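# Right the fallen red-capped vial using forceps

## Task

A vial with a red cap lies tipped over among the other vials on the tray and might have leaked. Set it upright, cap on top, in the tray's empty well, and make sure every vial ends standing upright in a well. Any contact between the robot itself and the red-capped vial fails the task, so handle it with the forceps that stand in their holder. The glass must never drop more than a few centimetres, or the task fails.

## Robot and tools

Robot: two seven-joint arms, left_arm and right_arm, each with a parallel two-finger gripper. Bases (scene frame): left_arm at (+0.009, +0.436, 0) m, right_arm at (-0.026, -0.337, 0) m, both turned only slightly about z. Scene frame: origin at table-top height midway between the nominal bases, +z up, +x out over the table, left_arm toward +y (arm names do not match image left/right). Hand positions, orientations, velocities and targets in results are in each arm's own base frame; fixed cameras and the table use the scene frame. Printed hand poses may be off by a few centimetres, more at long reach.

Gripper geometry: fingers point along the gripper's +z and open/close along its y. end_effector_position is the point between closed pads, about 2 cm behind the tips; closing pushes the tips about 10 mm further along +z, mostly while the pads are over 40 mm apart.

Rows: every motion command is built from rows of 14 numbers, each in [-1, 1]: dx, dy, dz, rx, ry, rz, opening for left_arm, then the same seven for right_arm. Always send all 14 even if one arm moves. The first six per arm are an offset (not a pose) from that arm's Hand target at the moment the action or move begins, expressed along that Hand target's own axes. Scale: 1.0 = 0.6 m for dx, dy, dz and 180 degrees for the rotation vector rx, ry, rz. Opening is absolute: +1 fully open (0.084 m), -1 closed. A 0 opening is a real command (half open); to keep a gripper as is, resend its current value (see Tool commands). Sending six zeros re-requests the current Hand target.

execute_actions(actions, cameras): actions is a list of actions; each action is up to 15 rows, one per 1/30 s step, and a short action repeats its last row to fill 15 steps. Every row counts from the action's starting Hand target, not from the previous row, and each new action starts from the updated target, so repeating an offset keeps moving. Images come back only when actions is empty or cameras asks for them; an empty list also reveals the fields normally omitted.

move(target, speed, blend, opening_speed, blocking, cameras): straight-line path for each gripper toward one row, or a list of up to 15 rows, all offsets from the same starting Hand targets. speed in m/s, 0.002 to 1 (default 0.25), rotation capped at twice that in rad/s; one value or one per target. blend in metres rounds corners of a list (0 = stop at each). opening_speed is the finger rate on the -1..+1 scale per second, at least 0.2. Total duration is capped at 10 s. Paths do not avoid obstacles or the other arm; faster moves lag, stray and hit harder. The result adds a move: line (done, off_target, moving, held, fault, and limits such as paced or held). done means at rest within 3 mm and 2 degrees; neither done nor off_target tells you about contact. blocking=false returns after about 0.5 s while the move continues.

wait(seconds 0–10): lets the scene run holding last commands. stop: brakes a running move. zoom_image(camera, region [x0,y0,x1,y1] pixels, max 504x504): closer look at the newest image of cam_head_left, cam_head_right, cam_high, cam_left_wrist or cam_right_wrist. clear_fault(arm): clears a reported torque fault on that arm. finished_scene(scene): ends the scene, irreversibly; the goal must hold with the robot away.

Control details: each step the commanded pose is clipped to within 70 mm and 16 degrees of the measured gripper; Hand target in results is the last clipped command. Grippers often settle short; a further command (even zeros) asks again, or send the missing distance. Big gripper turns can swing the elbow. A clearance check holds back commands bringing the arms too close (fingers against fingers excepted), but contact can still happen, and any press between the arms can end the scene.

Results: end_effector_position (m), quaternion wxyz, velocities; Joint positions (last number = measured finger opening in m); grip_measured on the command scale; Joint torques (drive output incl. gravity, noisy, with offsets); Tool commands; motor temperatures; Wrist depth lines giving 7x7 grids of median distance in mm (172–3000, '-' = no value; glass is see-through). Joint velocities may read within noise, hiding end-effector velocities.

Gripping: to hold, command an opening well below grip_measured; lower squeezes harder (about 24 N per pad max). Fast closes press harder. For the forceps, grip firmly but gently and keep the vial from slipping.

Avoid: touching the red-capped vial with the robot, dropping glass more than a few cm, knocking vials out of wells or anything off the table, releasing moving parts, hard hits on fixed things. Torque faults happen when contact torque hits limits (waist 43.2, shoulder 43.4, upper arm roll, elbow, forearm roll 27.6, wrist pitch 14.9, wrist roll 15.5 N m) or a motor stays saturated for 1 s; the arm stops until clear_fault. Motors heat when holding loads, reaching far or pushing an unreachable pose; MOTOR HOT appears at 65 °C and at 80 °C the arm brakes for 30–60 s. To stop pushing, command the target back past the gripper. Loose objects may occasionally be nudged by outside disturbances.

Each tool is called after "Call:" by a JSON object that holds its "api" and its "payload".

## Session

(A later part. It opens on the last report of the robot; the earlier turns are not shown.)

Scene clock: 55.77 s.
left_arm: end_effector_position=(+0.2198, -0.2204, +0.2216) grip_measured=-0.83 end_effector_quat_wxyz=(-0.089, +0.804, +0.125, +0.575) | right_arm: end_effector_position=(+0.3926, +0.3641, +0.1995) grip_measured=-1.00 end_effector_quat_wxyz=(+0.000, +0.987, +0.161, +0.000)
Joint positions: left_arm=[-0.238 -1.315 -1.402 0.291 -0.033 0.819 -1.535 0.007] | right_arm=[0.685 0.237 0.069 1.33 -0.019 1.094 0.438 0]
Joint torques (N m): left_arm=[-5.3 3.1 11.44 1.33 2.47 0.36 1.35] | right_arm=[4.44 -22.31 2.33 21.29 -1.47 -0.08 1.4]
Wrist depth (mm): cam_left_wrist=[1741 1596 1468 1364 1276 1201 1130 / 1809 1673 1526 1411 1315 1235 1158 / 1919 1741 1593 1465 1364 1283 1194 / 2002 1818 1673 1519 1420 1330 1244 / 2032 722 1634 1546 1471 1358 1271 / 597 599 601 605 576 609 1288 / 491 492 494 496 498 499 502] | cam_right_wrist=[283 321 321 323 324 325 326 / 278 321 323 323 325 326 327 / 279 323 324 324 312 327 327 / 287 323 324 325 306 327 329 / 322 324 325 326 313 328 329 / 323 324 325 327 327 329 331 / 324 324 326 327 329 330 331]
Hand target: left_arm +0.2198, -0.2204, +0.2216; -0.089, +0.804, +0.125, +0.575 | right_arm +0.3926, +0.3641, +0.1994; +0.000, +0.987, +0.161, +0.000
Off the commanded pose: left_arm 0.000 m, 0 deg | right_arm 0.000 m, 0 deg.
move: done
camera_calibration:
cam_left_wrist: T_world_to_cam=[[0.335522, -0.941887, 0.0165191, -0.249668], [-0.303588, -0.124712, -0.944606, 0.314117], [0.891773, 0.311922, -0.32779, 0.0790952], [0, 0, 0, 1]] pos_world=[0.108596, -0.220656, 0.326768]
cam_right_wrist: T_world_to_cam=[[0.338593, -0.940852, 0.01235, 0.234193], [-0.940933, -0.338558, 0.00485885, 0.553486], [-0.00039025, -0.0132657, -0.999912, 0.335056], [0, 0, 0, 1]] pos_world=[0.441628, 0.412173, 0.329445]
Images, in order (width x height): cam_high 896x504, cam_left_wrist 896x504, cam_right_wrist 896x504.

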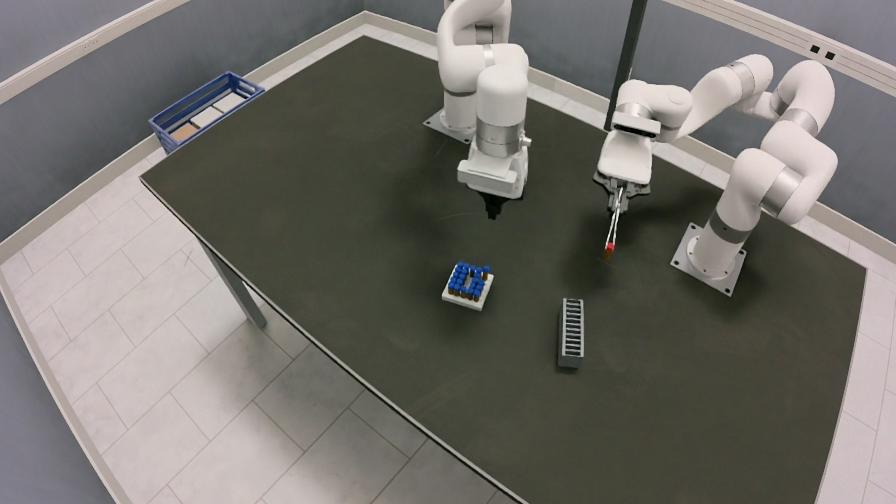

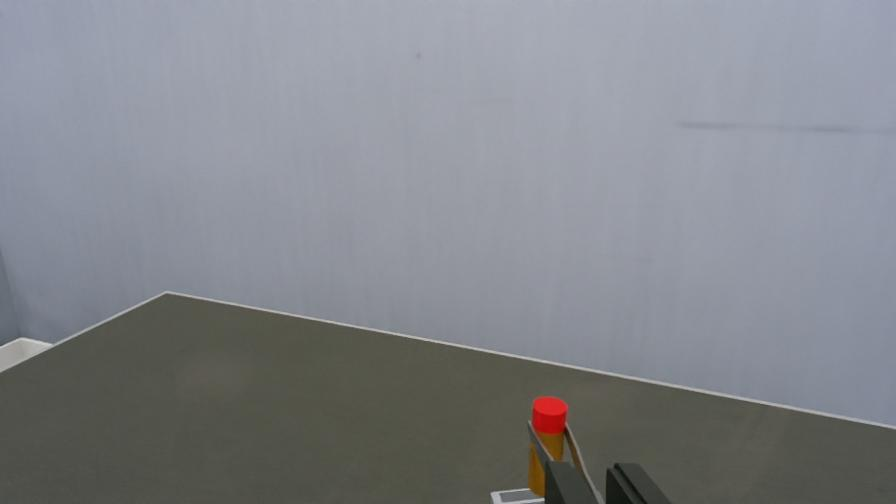

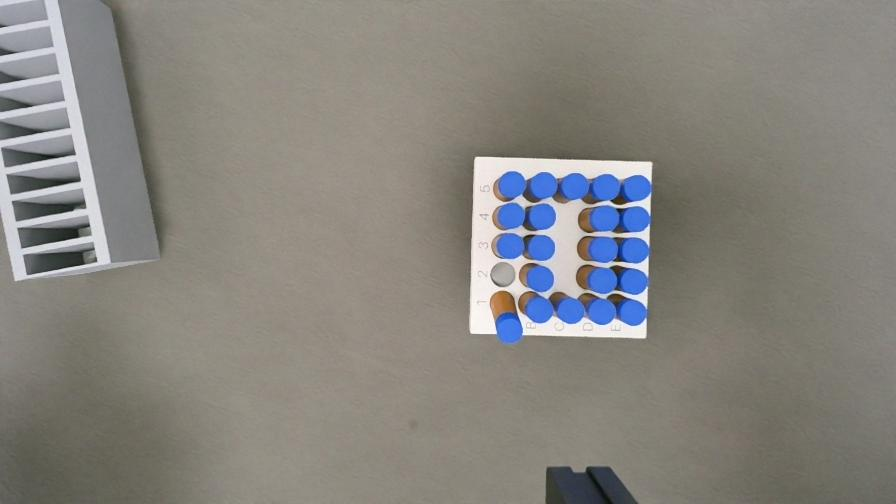

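Call:
{"api": "move", "payload": {"target": [0,0,0,0,0,0,-0.92,-0.0133,-0.0082,0.2325,0,0,0,-1], "speed": 0.15, "cameras": ["cam_high","cam_right_wrist","cam_head_left"]}}

Call:
{"api": "zoom_image", "payload": {"camera": "cam_right_wrist", "region": [400, 254, 700, 504]}}

Call:
{"api": "zoom_image", "payload": {"camera": "cam_high", "region": [450, 220, 530, 300]}}

Scene clock: 57.50 s.
left_arm: end_effector_position=(+0.2198, -0.2204, +0.2216) grip_measured=-0.83 end_effector_quat_wxyz=(-0.089, +0.804, +0.125, +0.575) | right_arm: end_effector_position=(+0.3835, +0.3661, +0.0600) grip_measured=-1.00 end_effector_quat_wxyz=(+0.000, +0.987, +0.161, +0.000)
Joint positions: left_arm=[-0.238 -1.315 -1.402 0.291 -0.033 0.819 -1.535 0.007] | right_arm=[0.699 0.419 0.067 1.154 -0.042 0.737 0.468 0]
Joint torques (N m): left_arm=[-5.23 3.18 11.42 1.39 1.88 0.28 1.32] | right_arm=[4.01 -24.23 -2.32 19.06 -1.41 -3.88 1.48]
Wrist depth (mm): cam_left_wrist=[1732 1604 1480 1356 1273 1207 1126 / 1818 1665 1533 1405 1317 1235 1155 / 1903 1754 1596 1468 1372 1276 1194 / 1991 1833 1669 1526 1420 1322 1239 / 2056 724 1626 1553 1465 1375 1271 / 597 600 602 606 578 610 1290 / 489 492 496 496 499 500 501] | cam_right_wrist=[183 183 184 184 185 186 187 / 183 184 184 185 - - - / 184 184 185 185 - 173 188 / 184 185 185 186 173 173 188 / 184 185 186 186 173 - 189 / 185 185 186 187 188 188 189 / 185 186 186 187 188 189 189]
Hand target: left_arm +0.2198, -0.2204, +0.2216; -0.089, +0.804, +0.125, +0.575 | right_arm +0.3834, +0.3661, +0.0599; +0.000, +0.987, +0.161, +0.000
Off the commanded pose: left_arm 0.000 m, 0 deg | right_arm 0.000 m, 0 deg.
move: done
camera_calibration:
cam_right_wrist: T_world_to_cam=[[0.338711, -0.94081, 0.0122881, 0.240916], [-0.940891, -0.338678, 0.00473313, 0.546368], [-0.000291278, -0.0131649, -0.999913, 0.195507], [0, 0, 0, 1]] pos_world=[0.432528, 0.414273, 0.189944]
Images, in order (width x height): cam_head_left 896x504, cam_high 896x504, cam_right_wrist 896x504.

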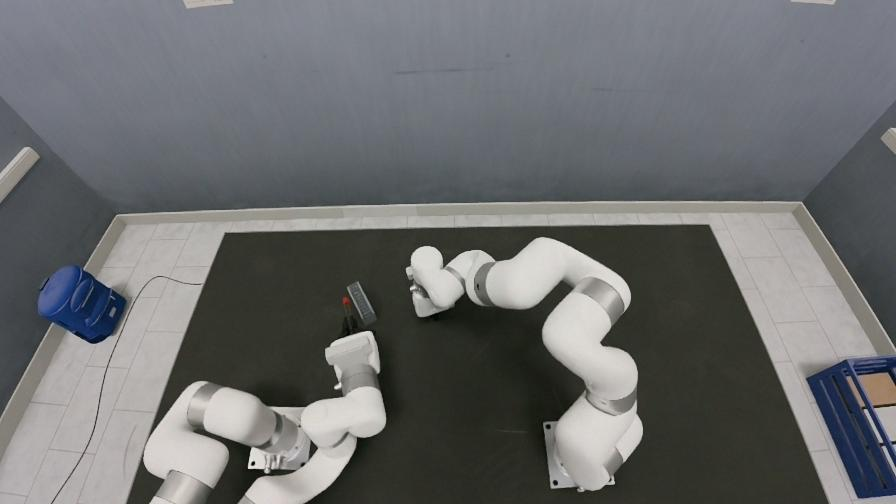

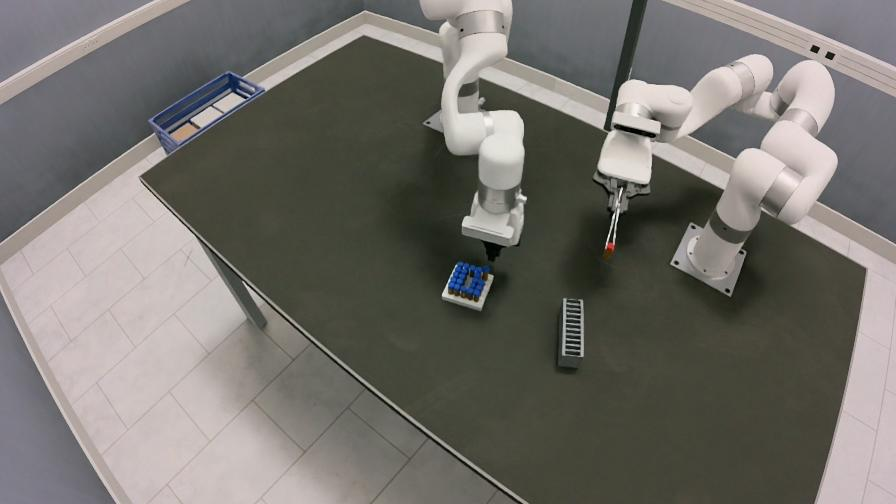

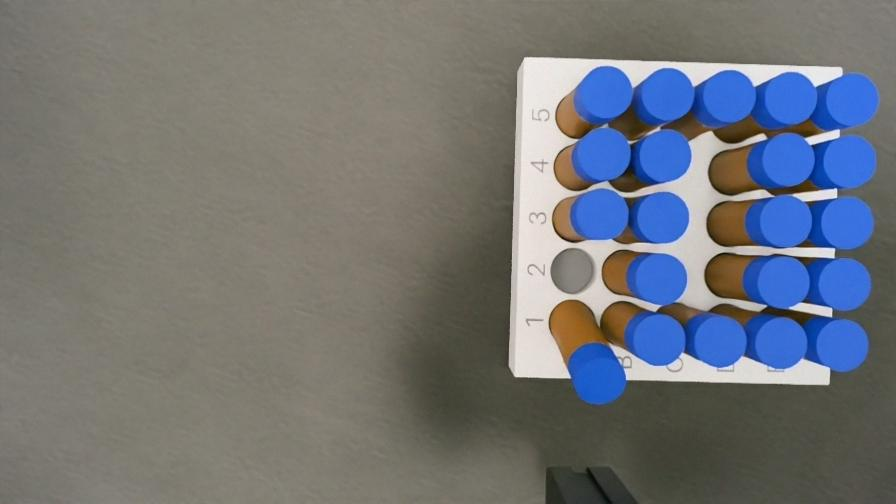

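Scaled by 1.680 from the camera's 896x504 image, which has a finer 1280x720 frame.

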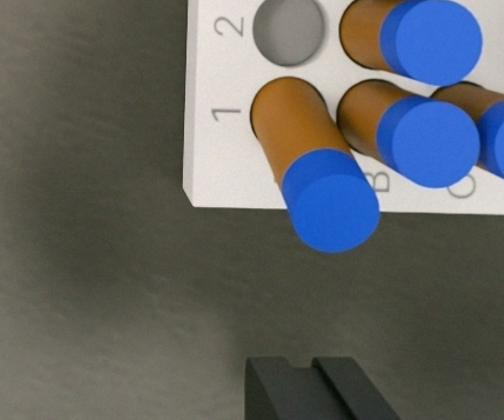

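Scaled by 6.300 from the camera's 896x504 image, which has a finer 1280x720 frame.

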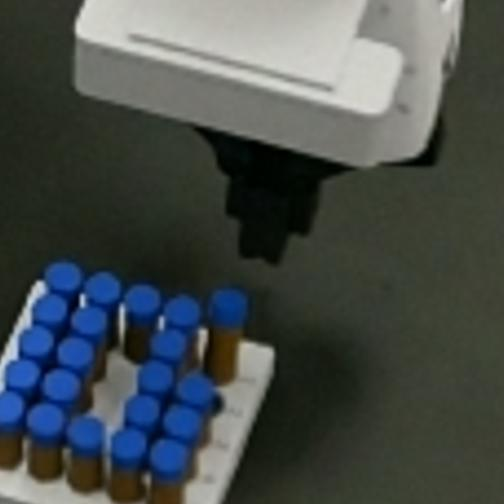

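Call:
{"api": "move", "payload": {"target": [0,0,0,0,0,0,-0.92,0,0,0.02,0,0,0,-1], "speed": 0.08, "cameras": ["cam_right_wrist","cam_high"]}}

Call:
{"api": "zoom_image", "payload": {"camera": "cam_high", "region": [460, 240, 510, 300]}}

Scene clock: 58.50 s.
left_arm: end_effector_position=(+0.2198, -0.2204, +0.2216) grip_measured=-0.83 end_effector_quat_wxyz=(-0.089, +0.804, +0.125, +0.575) | right_arm: end_effector_position=(+0.3835, +0.3661, +0.0480) grip_measured=-1.00 end_effector_quat_wxyz=(+0.000, +0.987, +0.161, +0.000)
Joint positions: left_arm=[-0.238 -1.315 -1.402 0.291 -0.033 0.819 -1.535 0.007] | right_arm=[0.7 0.443 0.066 1.15 -0.044 0.709 0.47 0]
Joint torques (N m): left_arm=[-5.24 3.21 11.47 1.29 1.6 0.3 1.25] | right_arm=[4.32 -24.3 -2.27 14.72 -1.41 -4.04 1.37]
Wrist depth (mm): cam_left_wrist=[1749 1611 1480 1366 1281 1203 1130 / 1813 1665 1523 1405 1322 1237 1160 / 1898 1758 1593 1471 1372 1288 1199 / 2020 1838 1681 1533 1414 1320 1241 / 2062 720 1645 1560 1474 1366 1276 / 597 599 600 607 579 609 1281 / 492 491 494 497 498 500 501] | cam_right_wrist=[- - 172 173 173 174 174 / - 172 172 173 - - - / 172 172 173 174 - - - / 172 173 173 174 - - - / 173 173 174 174 - - - / 173 173 174 175 176 176 177 / 173 174 174 175 176 176 177]
Hand target: left_arm +0.2198, -0.2204, +0.2216; -0.089, +0.804, +0.125, +0.575 | right_arm +0.3834, +0.3661, +0.0479; +0.000, +0.987, +0.161, +0.000
Off the commanded pose: left_arm 0.000 m, 0 deg | right_arm 0.000 m, 0 deg.
move: done
camera_calibration:
cam_right_wrist: T_world_to_cam=[[0.338712, -0.94081, 0.0122881, 0.241062], [-0.94089, -0.338679, 0.00473316, 0.546425], [-0.000291292, -0.0131649, -0.999913, 0.183509], [0, 0, 0, 1]] pos_world=[0.432528, 0.414273, 0.177944]
Images, in order (width x height): cam_high 896x504, cam_right_wrist 896x504.

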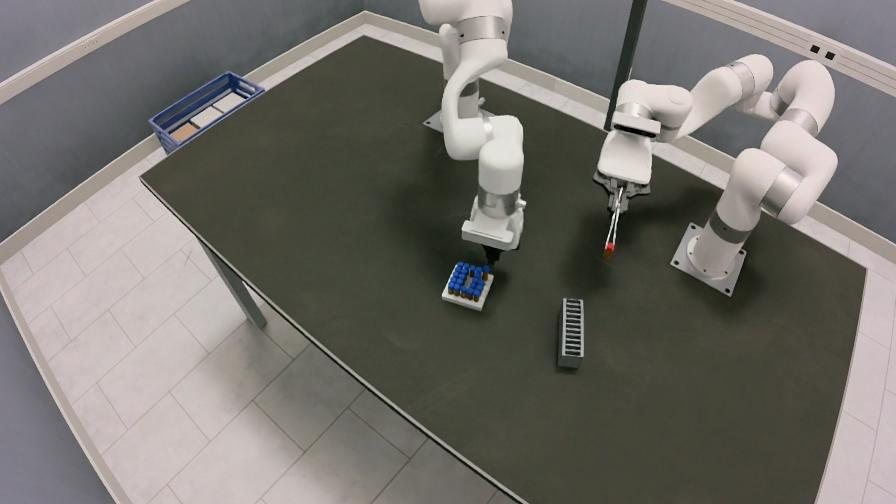

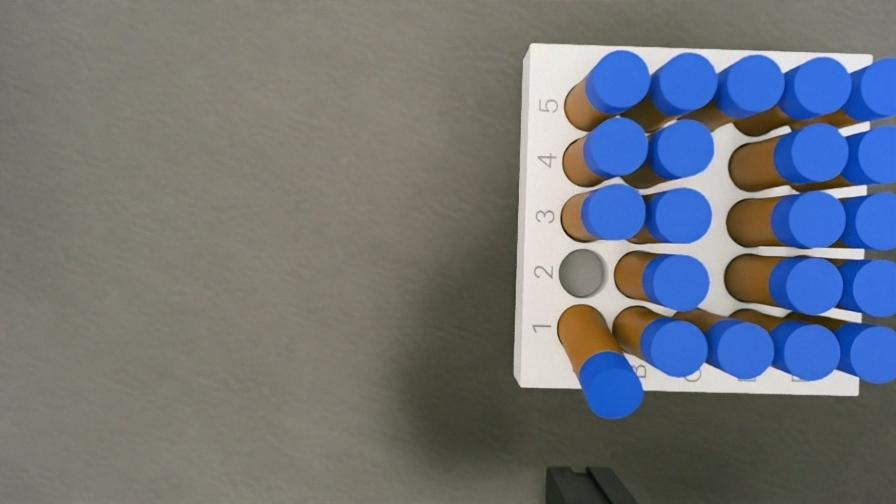

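Scaled by 8.400 from the camera's 896x504 image, which has a finer 1280x720 frame.

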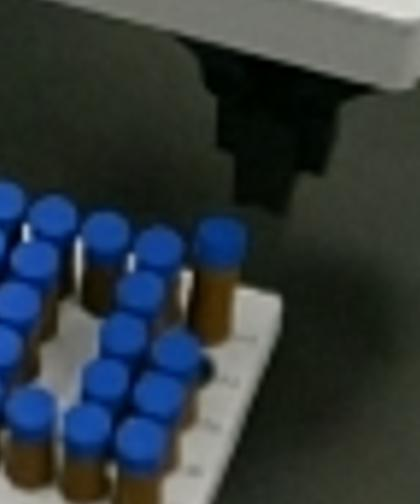

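Call:
{"api": "move", "payload": {"target": [[0,0,0,0,0,0,-0.92,0,0.0067,0,0,0,0,-1],[0,0,0,0,0,0,-0.92,0.0292,0.0067,0,0,0,0,-1]], "speed": 0.03, "cameras": ["cam_right_wrist","cam_high"]}}

Call:
{"api": "zoom_image", "payload": {"camera": "cam_high", "region": [460, 240, 510, 300]}}

Scene clock: 60.20 s.
left_arm: end_effector_position=(+0.2198, -0.2204, +0.2216) grip_measured=-0.83 end_effector_quat_wxyz=(-0.089, +0.804, +0.125, +0.575) | right_arm: end_effector_position=(+0.4013, +0.3679, +0.0479) grip_measured=-1.00 end_effector_quat_wxyz=(+0.000, +0.987, +0.161, +0.000)
Joint positions: left_arm=[-0.238 -1.315 -1.402 0.291 -0.033 0.819 -1.535 0.007] | right_arm=[0.686 0.482 0.061 1.213 -0.043 0.733 0.448 0]
Joint torques (N m): left_arm=[-5.19 3.13 11.44 1.26 1.21 0.3 1.2] | right_arm=[-3.85 -25.22 -2.15 18.96 1.95 -0.13 -1.22]
Wrist depth (mm): cam_left_wrist=[1745 1600 1471 1364 1288 1199 1134 / 1818 1673 1529 1405 1320 1241 1162 / 1930 1745 1607 1468 1372 1276 1203 / 2014 1833 1677 1513 1420 1327 1230 / 2056 722 1634 1564 1465 1372 1285 / 598 602 603 607 578 609 1285 / 491 493 494 496 500 500 500] | cam_right_wrist=[- - 172 172 173 174 175 / - 172 172 173 174 174 175 / - 172 173 173 - - - / - 172 173 174 - - - / 172 173 174 174 - - - / 173 173 174 174 - - - / 173 174 174 175 - 177 177]
Hand target: left_arm +0.2198, -0.2204, +0.2216; -0.089, +0.804, +0.125, +0.575 | right_arm +0.4013, +0.3679, +0.0479; +0.000, +0.987, +0.161, +0.000
Off the commanded pose: left_arm 0.000 m, 0 deg | right_arm 0.000 m, 0 deg.
move: done
camera_calibration:
cam_right_wrist: T_world_to_cam=[[0.338712, -0.940809, 0.0123483, 0.236622], [-0.94089, -0.338678, 0.00486109, 0.563725], [-0.000391281, -0.0132649, -0.999912, 0.183623], [0, 0, 0, 1]] pos_world=[0.450328, 0.415973, 0.177945]
Images, in order (width x height): cam_high 896x504, cam_right_wrist 896x504.

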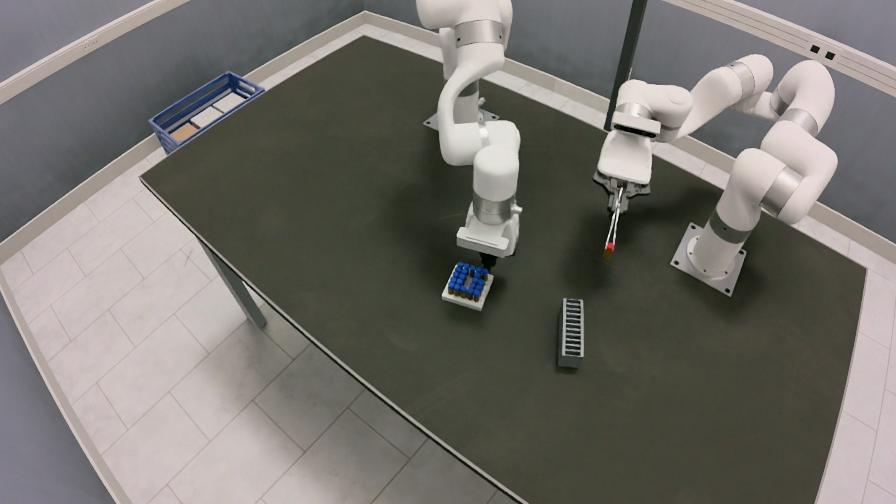

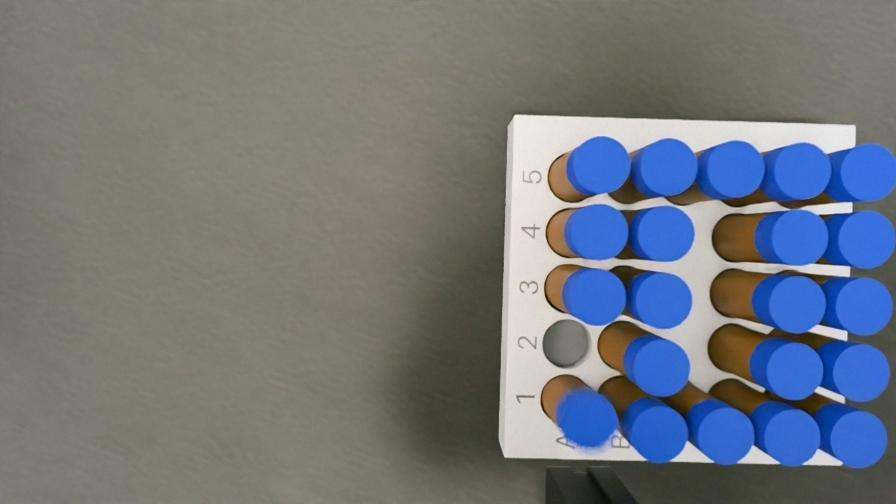

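Scaled by 8.400 from the camera's 896x504 image, which has a finer 1280x720 frame.

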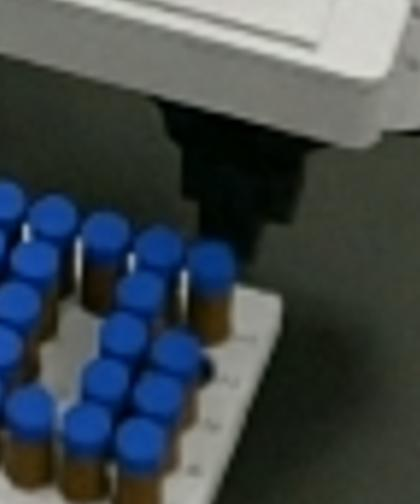

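Call:
{"api": "move", "payload": {"target": [0,0,0,0,0,0,-0.92,-0.0333,0,0,0,0,0,-1], "speed": 0.06, "cameras": ["cam_right_wrist","cam_high"]}}

Call:
{"api": "zoom_image", "payload": {"camera": "cam_high", "region": [440, 250, 500, 310]}}

Scene clock: 61.17 s.
left_arm: end_effector_position=(+0.2198, -0.2204, +0.2216) grip_measured=-0.83 end_effector_quat_wxyz=(-0.089, +0.804, +0.125, +0.575) | right_arm: end_effector_position=(+0.3824, +0.3615, +0.0479) grip_measured=-1.00 end_effector_quat_wxyz=(+0.000, +0.987, +0.161, +0.000)
Joint positions: left_arm=[-0.238 -1.315 -1.402 0.291 -0.033 0.819 -1.535 0.007] | right_arm=[0.696 0.432 0.065 1.133 -0.043 0.702 0.464 0]
Joint torques (N m): left_arm=[-4.84 3.29 11.6 1.36 1.07 0.34 1.09] | right_arm=[4.14 -32.54 2.44 14.71 -0.25 -3.98 1.35]
Wrist depth (mm): cam_left_wrist=[1745 1600 1490 1364 1273 1201 1126 / 1833 1677 1533 1405 1317 1235 1155 / 1930 1736 1604 1458 1369 1283 1201 / 2008 1833 1677 1516 1417 1325 1235 / 2038 722 1626 1564 1465 1364 1269 / 596 599 602 606 578 609 1290 / 491 492 494 496 497 499 501] | cam_right_wrist=[- - 172 173 173 174 174 / - 172 172 173 - - - / - 172 173 173 - - - / 172 172 173 174 - - - / 172 173 174 174 - - - / 173 173 174 174 175 176 177 / 173 174 174 175 175 176 177]
Hand target: left_arm +0.2198, -0.2204, +0.2216; -0.089, +0.804, +0.125, +0.575 | right_arm +0.3824, +0.3615, +0.0479; +0.000, +0.987, +0.161, +0.000
Off the commanded pose: left_arm 0.000 m, 0 deg | right_arm 0.000 m, 0 deg.
move: done
camera_calibration:
cam_right_wrist: T_world_to_cam=[[0.338681, -0.940821, 0.0122546, 0.237131], [-0.940901, -0.338647, 0.00482667, 0.543807], [-0.000391031, -0.0131651, -0.999913, 0.183491], [0, 0, 0, 1]] pos_world=[0.431428, 0.409673, 0.177944]
Images, in order (width x height): cam_high 896x504, cam_right_wrist 896x504.

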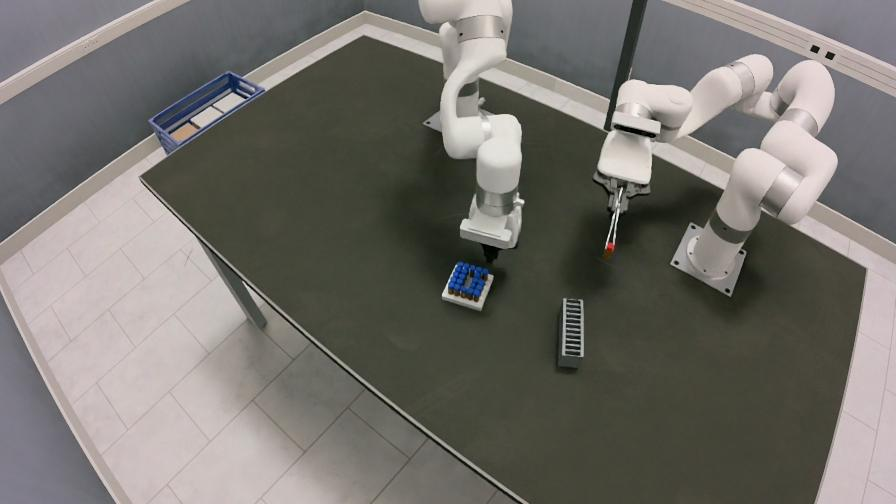

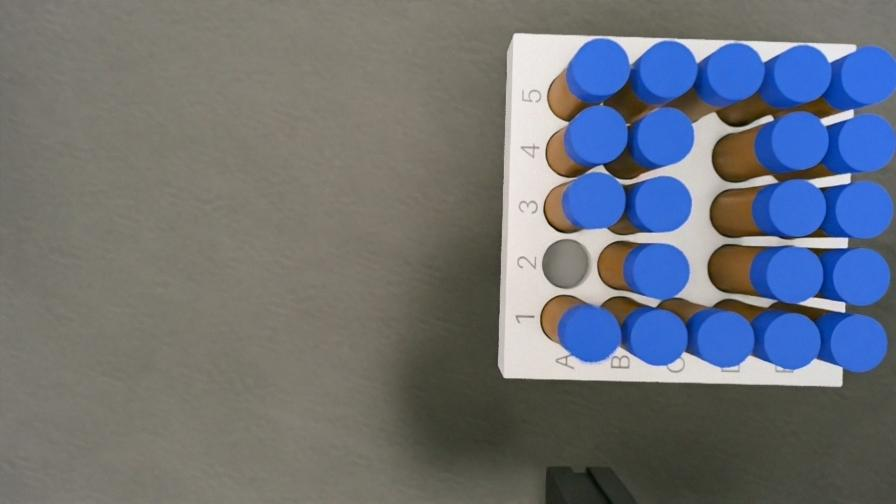

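Scaled by 8.400 from the camera's 896x504 image, which has a finer 1280x720 frame.

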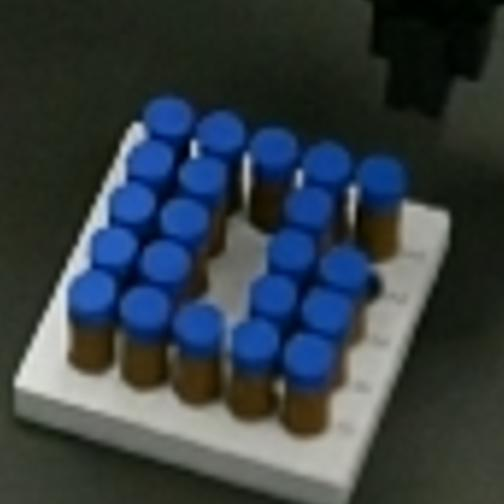

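Call:
{"api": "move", "payload": {"target": [[0,0,0,0,0,0,-0.92,-0.03,0,-0.25,0,0,0,-1],[0,0,0,0,0,0,-0.92,0.1568,0.112,-0.4033,0,0,-0.489,-1]], "speed": 0.3, "blend": 0.03, "cameras": ["cam_high","cam_right_wrist","cam_left_wrist"]}}

Call:
{"api": "zoom_image", "payload": {"camera": "cam_left_wrist", "region": [500, 374, 620, 504]}}

Scene clock: 65.23 s.
left_arm: end_effector_position=(+0.2198, -0.2204, +0.2216) grip_measured=-0.83 end_effector_quat_wxyz=(-0.089, +0.804, +0.125, +0.575) | right_arm: end_effector_position=(+0.4929, +0.3279, +0.2900) grip_measured=-1.00 end_effector_quat_wxyz=(+0.000, +0.598, +0.802, +0.000)
Joint positions: left_arm=[-0.238 -1.315 -1.402 0.291 -0.033 0.819 -1.535 0.007] | right_arm=[0.474 0.418 0.155 1.841 -0.064 1.428 -1.235 0]
Joint torques (N m): left_arm=[-4.96 3 11.47 1.44 -0.08 0.13 0.72] | right_arm=[-3.91 -25.98 3.09 21.43 -1.4 0.02 -1.3]
Wrist depth (mm): cam_left_wrist=[1723 1600 1477 1366 1273 1199 1126 / 1818 1673 1546 1414 1315 1244 1153 / 1914 1758 1607 1471 1361 1285 1199 / 2008 1818 1669 1499 1422 1322 1235 / 2080 721 1630 1553 1465 1364 1271 / 597 600 602 604 575 608 1290 / 491 493 494 495 498 498 502] | cam_right_wrist=[411 413 413 413 415 415 417 / 412 413 414 415 415 416 417 / 413 414 414 415 416 418 416 / 413 415 416 401 416 417 418 / 414 415 416 402 418 418 419 / 415 415 416 417 417 419 420 / 416 415 416 417 419 419 420]
Hand target: left_arm +0.2198, -0.2204, +0.2216; -0.089, +0.804, +0.125, +0.575 | right_arm +0.4929, +0.3279, +0.2900; +0.000, +0.598, +0.801, +0.000
Off the commanded pose: left_arm 0.000 m, 0 deg | right_arm 0.000 m, 0 deg.
move: done
camera_calibration:
cam_left_wrist: T_world_to_cam=[[0.335522, -0.941887, 0.0165191, -0.249668], [-0.303588, -0.124712, -0.944606, 0.314117], [0.891773, 0.311922, -0.32779, 0.0790952], [0, 0, 0, 1]] pos_world=[0.108596, -0.220656, 0.326768]
cam_right_wrist: T_world_to_cam=[[0.951931, 0.306109, 0.0111596, -0.545773], [0.306065, -0.951995, 0.00549418, 0.221622], [0.0123057, -0.00181451, -0.999923, 0.415104], [0, 0, 0, 1]] pos_world=[0.446599, 0.378802, 0.419945]
Images, in order (width x height): cam_high 896x504, cam_left_wrist 896x504, cam_right_wrist 896x504.

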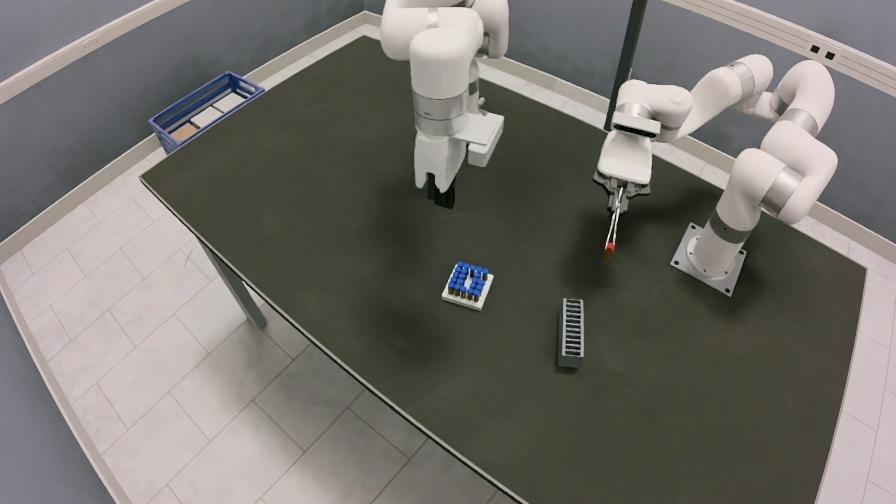

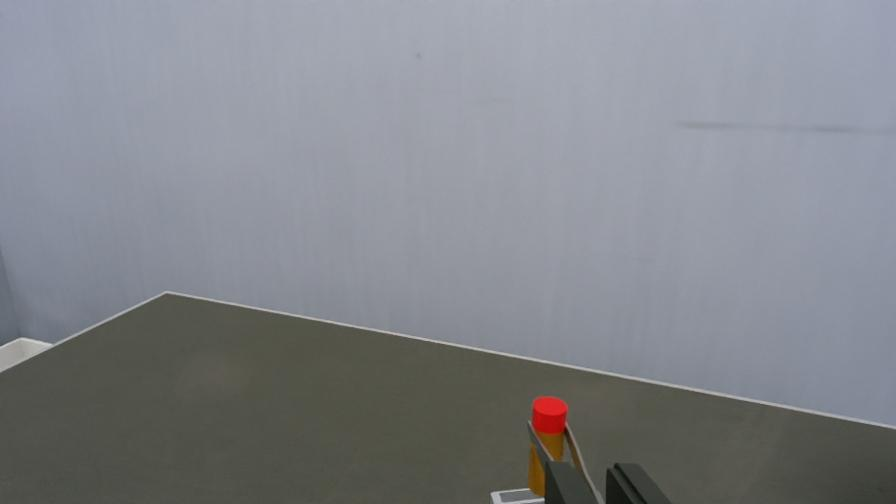

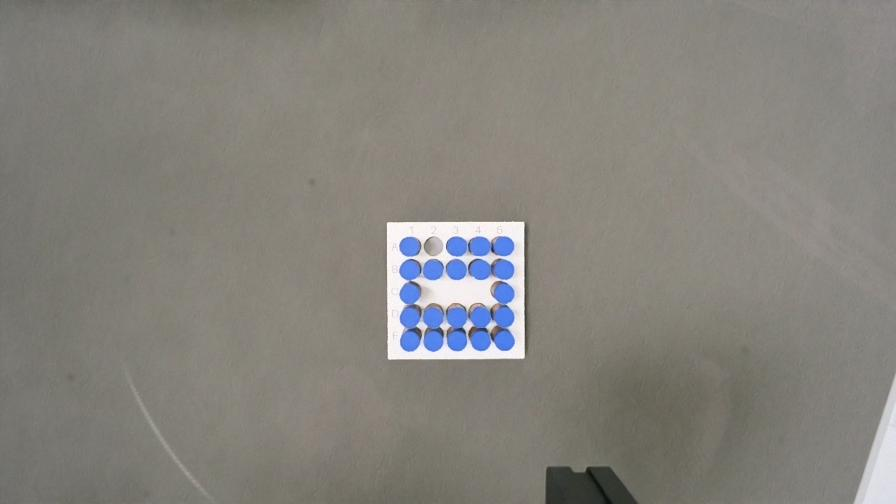

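Scaled by 3.877 from the camera's 896x504 image, which has a finer 1280x720 frame.

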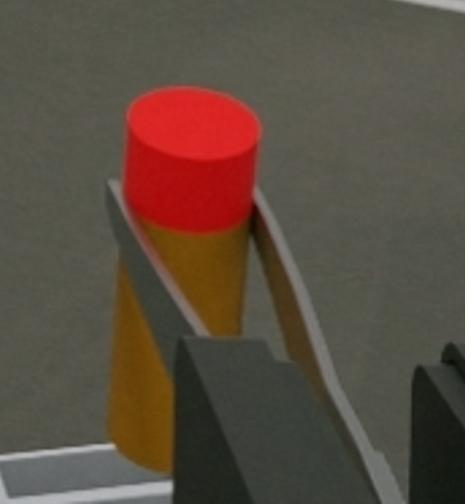

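Call:
{"api": "move", "payload": {"target": [[-0.0025,0.1353,0.1037,-0.3784,0,0.1296,-0.92,0,0,0,0,0,0,-1],[-0.1272,0.2393,0.1767,-0.3784,0,0.1296,-0.92,0,0,0,0,0,0,-1]], "speed": 0.15, "blend": 0.01, "cameras": ["cam_high","cam_right_wrist","cam_left_wrist"]}}

Call:
{"api": "zoom_image", "payload": {"camera": "cam_right_wrist", "region": [370, 180, 540, 370]}}

Call:
{"api": "zoom_image", "payload": {"camera": "cam_left_wrist", "region": [460, 364, 600, 504]}}

Scene clock: 71.10 s.
left_arm: end_effector_position=(+0.3356, -0.3342, +0.1152) grip_measured=-0.83 end_effector_quat_wxyz=(+0.265, +0.724, -0.371, +0.518) | right_arm: end_effector_position=(+0.4929, +0.3279, +0.2900) grip_measured=-1.00 end_effector_quat_wxyz=(+0.000, +0.598, +0.801, +0.000)
Joint positions: left_arm=[1.55 -1.076 -2.144 0.468 0.235 -1.655 -0.785 0.007] | right_arm=[0.474 0.418 0.155 1.842 -0.064 1.428 -1.235 0]
Joint torques (N m): left_arm=[5.06 16.42 6.39 3.61 -4.39 -0.48 -1.32] | right_arm=[-3.75 -26.26 -0.24 21.58 -1.39 -3.11 0.83]
Wrist depth (mm): cam_left_wrist=[1034 1190 1437 1767 2317 2381 2099 / 1056 1220 1480 1852 2405 2405 2165 / 1081 1250 1529 1924 2249 1059 1059 / 1100 1281 1557 667 671 673 674 / 1136 1264 490 525 524 526 529 / 385 386 408 408 409 389 409 / 333 333 334 - 320 335 335] | cam_right_wrist=[411 413 280 414 415 416 416 / 413 413 306 414 415 416 416 / 413 414 415 415 416 417 418 / 414 414 415 374 416 418 418 / 415 415 415 403 418 418 419 / 415 415 416 417 418 419 419 / 416 416 417 418 418 418 419]
Hand target: left_arm +0.3356, -0.3342, +0.1152; +0.265, +0.724, -0.371, +0.518 | right_arm +0.4929, +0.3279, +0.2900; +0.000, +0.598, +0.801, +0.000
Off the commanded pose: left_arm 0.000 m, 0 deg | right_arm 0.000 m, 0 deg.
move: done
camera_calibration:
cam_left_wrist: T_world_to_cam=[[-0.792091, -0.61021, 0.0153437, 0.0955084], [-0.211649, 0.250983, -0.94457, 0.329292], [0.572535, -0.751433, -0.327952, -0.271701], [0, 0, 0, 1]] pos_world=[0.300904, -0.228531, 0.220469]
cam_right_wrist: T_world_to_cam=[[0.95196, 0.306018, 0.011161, -0.545847], [0.305974, -0.952024, 0.0054926, 0.221644], [0.0123064, -0.00181375, -0.999923, 0.415102], [0, 0, 0, 1]] pos_world=[0.446699, 0.378802, 0.419945]
Images, in order (width x height): cam_high 896x504, cam_left_wrist 896x504, cam_right_wrist 896x504.

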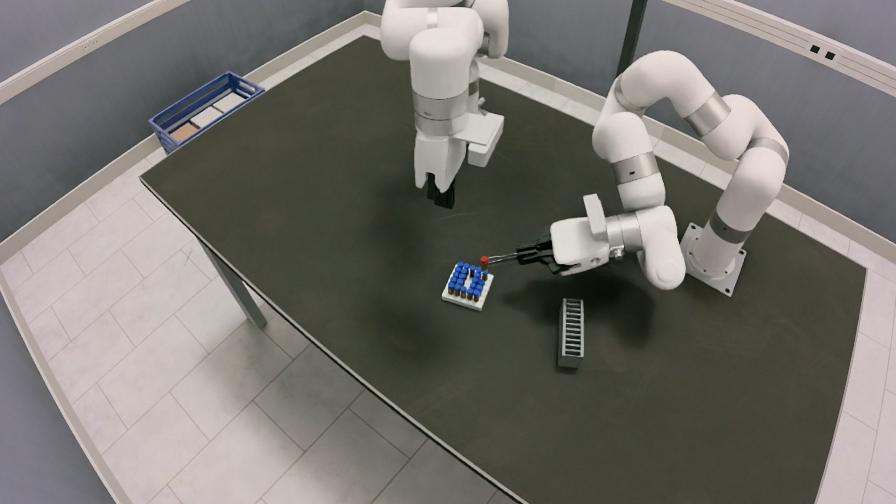

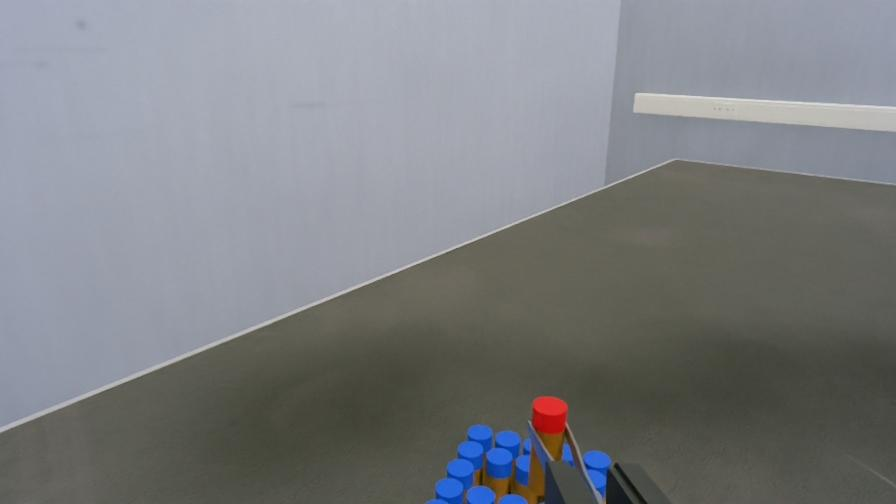

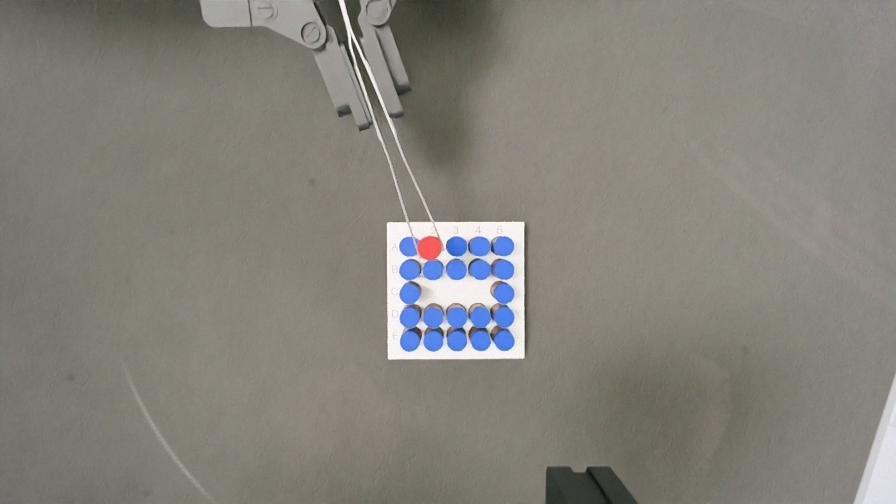

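Scaled by 2.653 from the camera's 896x504 image, which has a finer 1280x720 frame.

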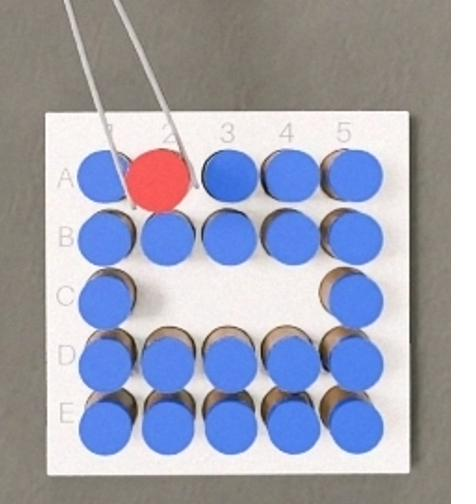

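Scaled by 3.600 from the camera's 896x504 image, which has a finer 1280x720 frame.

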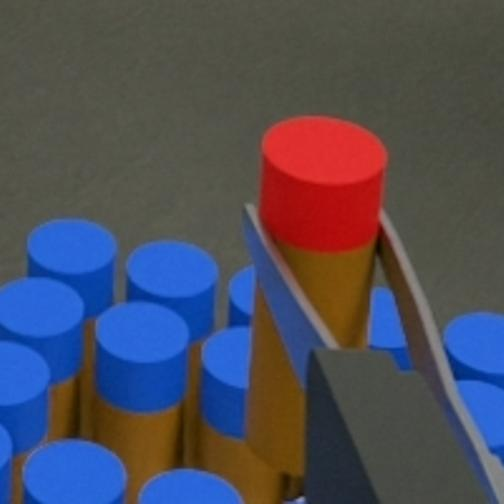

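Call:
{"api": "move", "payload": {"target": [-0.0318,-0.0019,0.0099,0,0,0,-0.92,0,0,0,0,0,0,-1], "speed": 0.05, "cameras": ["cam_right_wrist","cam_left_wrist"]}}

Call:
{"api": "zoom_image", "payload": {"camera": "cam_right_wrist", "region": [390, 220, 490, 300]}}

Call:
{"api": "zoom_image", "payload": {"camera": "cam_left_wrist", "region": [460, 364, 600, 504]}}

Scene clock: 72.20 s.
left_arm: end_effector_position=(+0.3362, -0.3331, +0.0953) grip_measured=-0.83 end_effector_quat_wxyz=(+0.265, +0.724, -0.371, +0.518) | right_arm: end_effector_position=(+0.4929, +0.3279, +0.2900) grip_measured=-1.00 end_effector_quat_wxyz=(+0.000, +0.598, +0.801, +0.000)
Joint positions: left_arm=[1.589 -1.136 -2.209 0.501 0.18 -1.685 -0.783 0.007] | right_arm=[0.474 0.418 0.155 1.842 -0.064 1.428 -1.235 0]
Joint torques (N m): left_arm=[4.99 17.25 6.36 2.84 -4.28 -2.26 1.56] | right_arm=[-3.7 -26.31 -0.18 21.38 -1.49 -3.1 0.95]
Wrist depth (mm): cam_left_wrist=[1034 1188 1446 1776 2286 2372 2112 / 1054 1220 1474 1847 2422 2405 2151 / 1079 1257 1516 1893 962 959 969 / 1100 1283 1477 608 611 612 613 / 1114 444 445 478 477 479 481 / 351 370 352 373 372 372 374 / 303 303 304 252 255 305 305] | cam_right_wrist=[413 413 302 414 414 416 416 / 412 413 413 414 416 416 417 / 413 415 414 415 416 417 417 / 414 414 416 374 418 417 418 / 414 415 415 403 418 419 418 / 415 416 415 417 418 418 420 / 415 417 417 417 418 419 420]
Hand target: left_arm +0.3362, -0.3331, +0.0952; +0.265, +0.724, -0.371, +0.518 | right_arm +0.4929, +0.3279, +0.2900; +0.000, +0.598, +0.801, +0.000
Off the commanded pose: left_arm 0.000 m, 0 deg | right_arm 0.000 m, 0 deg.
move: done
camera_calibration:
cam_left_wrist: T_world_to_cam=[[-0.792121, -0.610175, 0.0152114, 0.0970053], [-0.211537, 0.251067, -0.944572, 0.310237], [0.572535, -0.751433, -0.32795, -0.277777], [0, 0, 0, 1]] pos_world=[0.301504, -0.227431, 0.200469]
cam_right_wrist: T_world_to_cam=[[0.95196, 0.306018, 0.011161, -0.545847], [0.305974, -0.952024, 0.0054926, 0.221644], [0.0123064, -0.00181375, -0.999923, 0.415102], [0, 0, 0, 1]] pos_world=[0.446699, 0.378802, 0.419945]
Images, in order (width x height): cam_left_wrist 896x504, cam_right_wrist 896x504.

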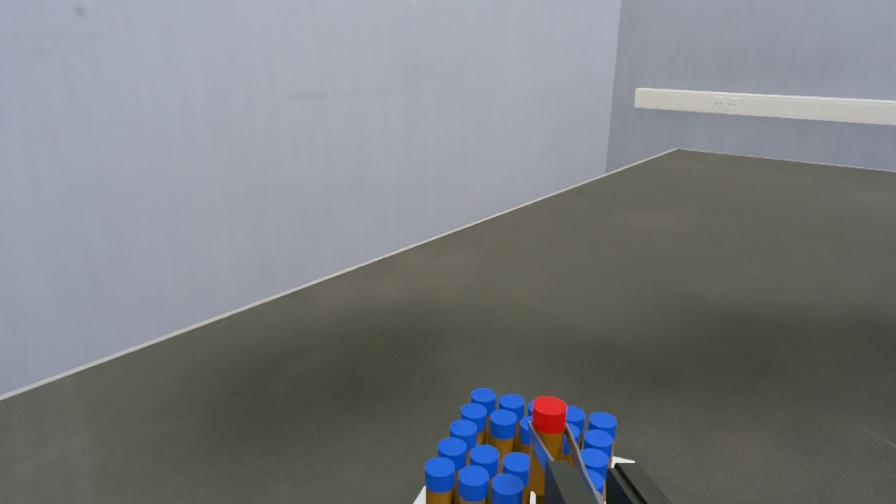

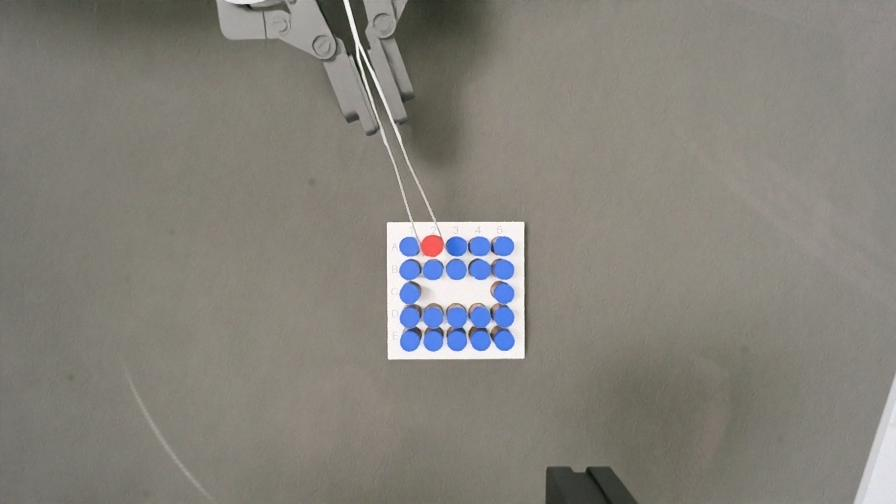

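Scaled by 5.040 from the camera's 896x504 image, which has a finer 1280x720 frame.

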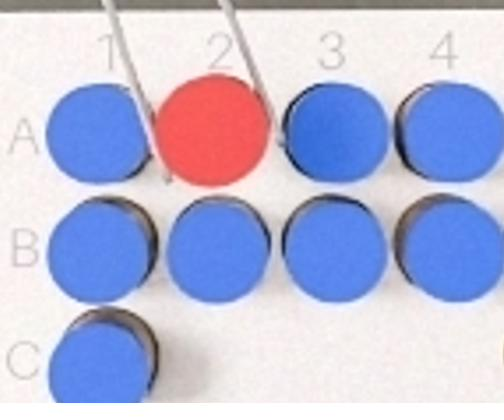

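Scaled by 3.600 from the camera's 896x504 image, which has a finer 1280x720 frame.

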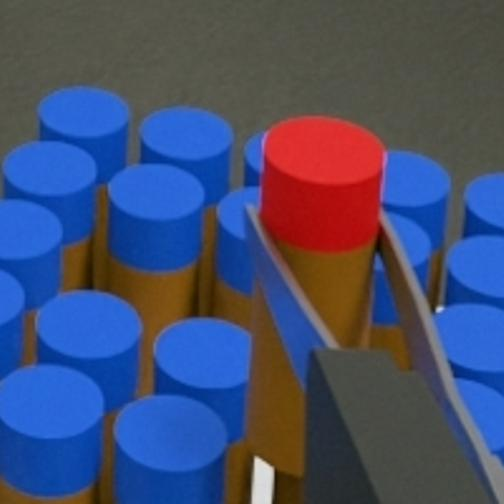

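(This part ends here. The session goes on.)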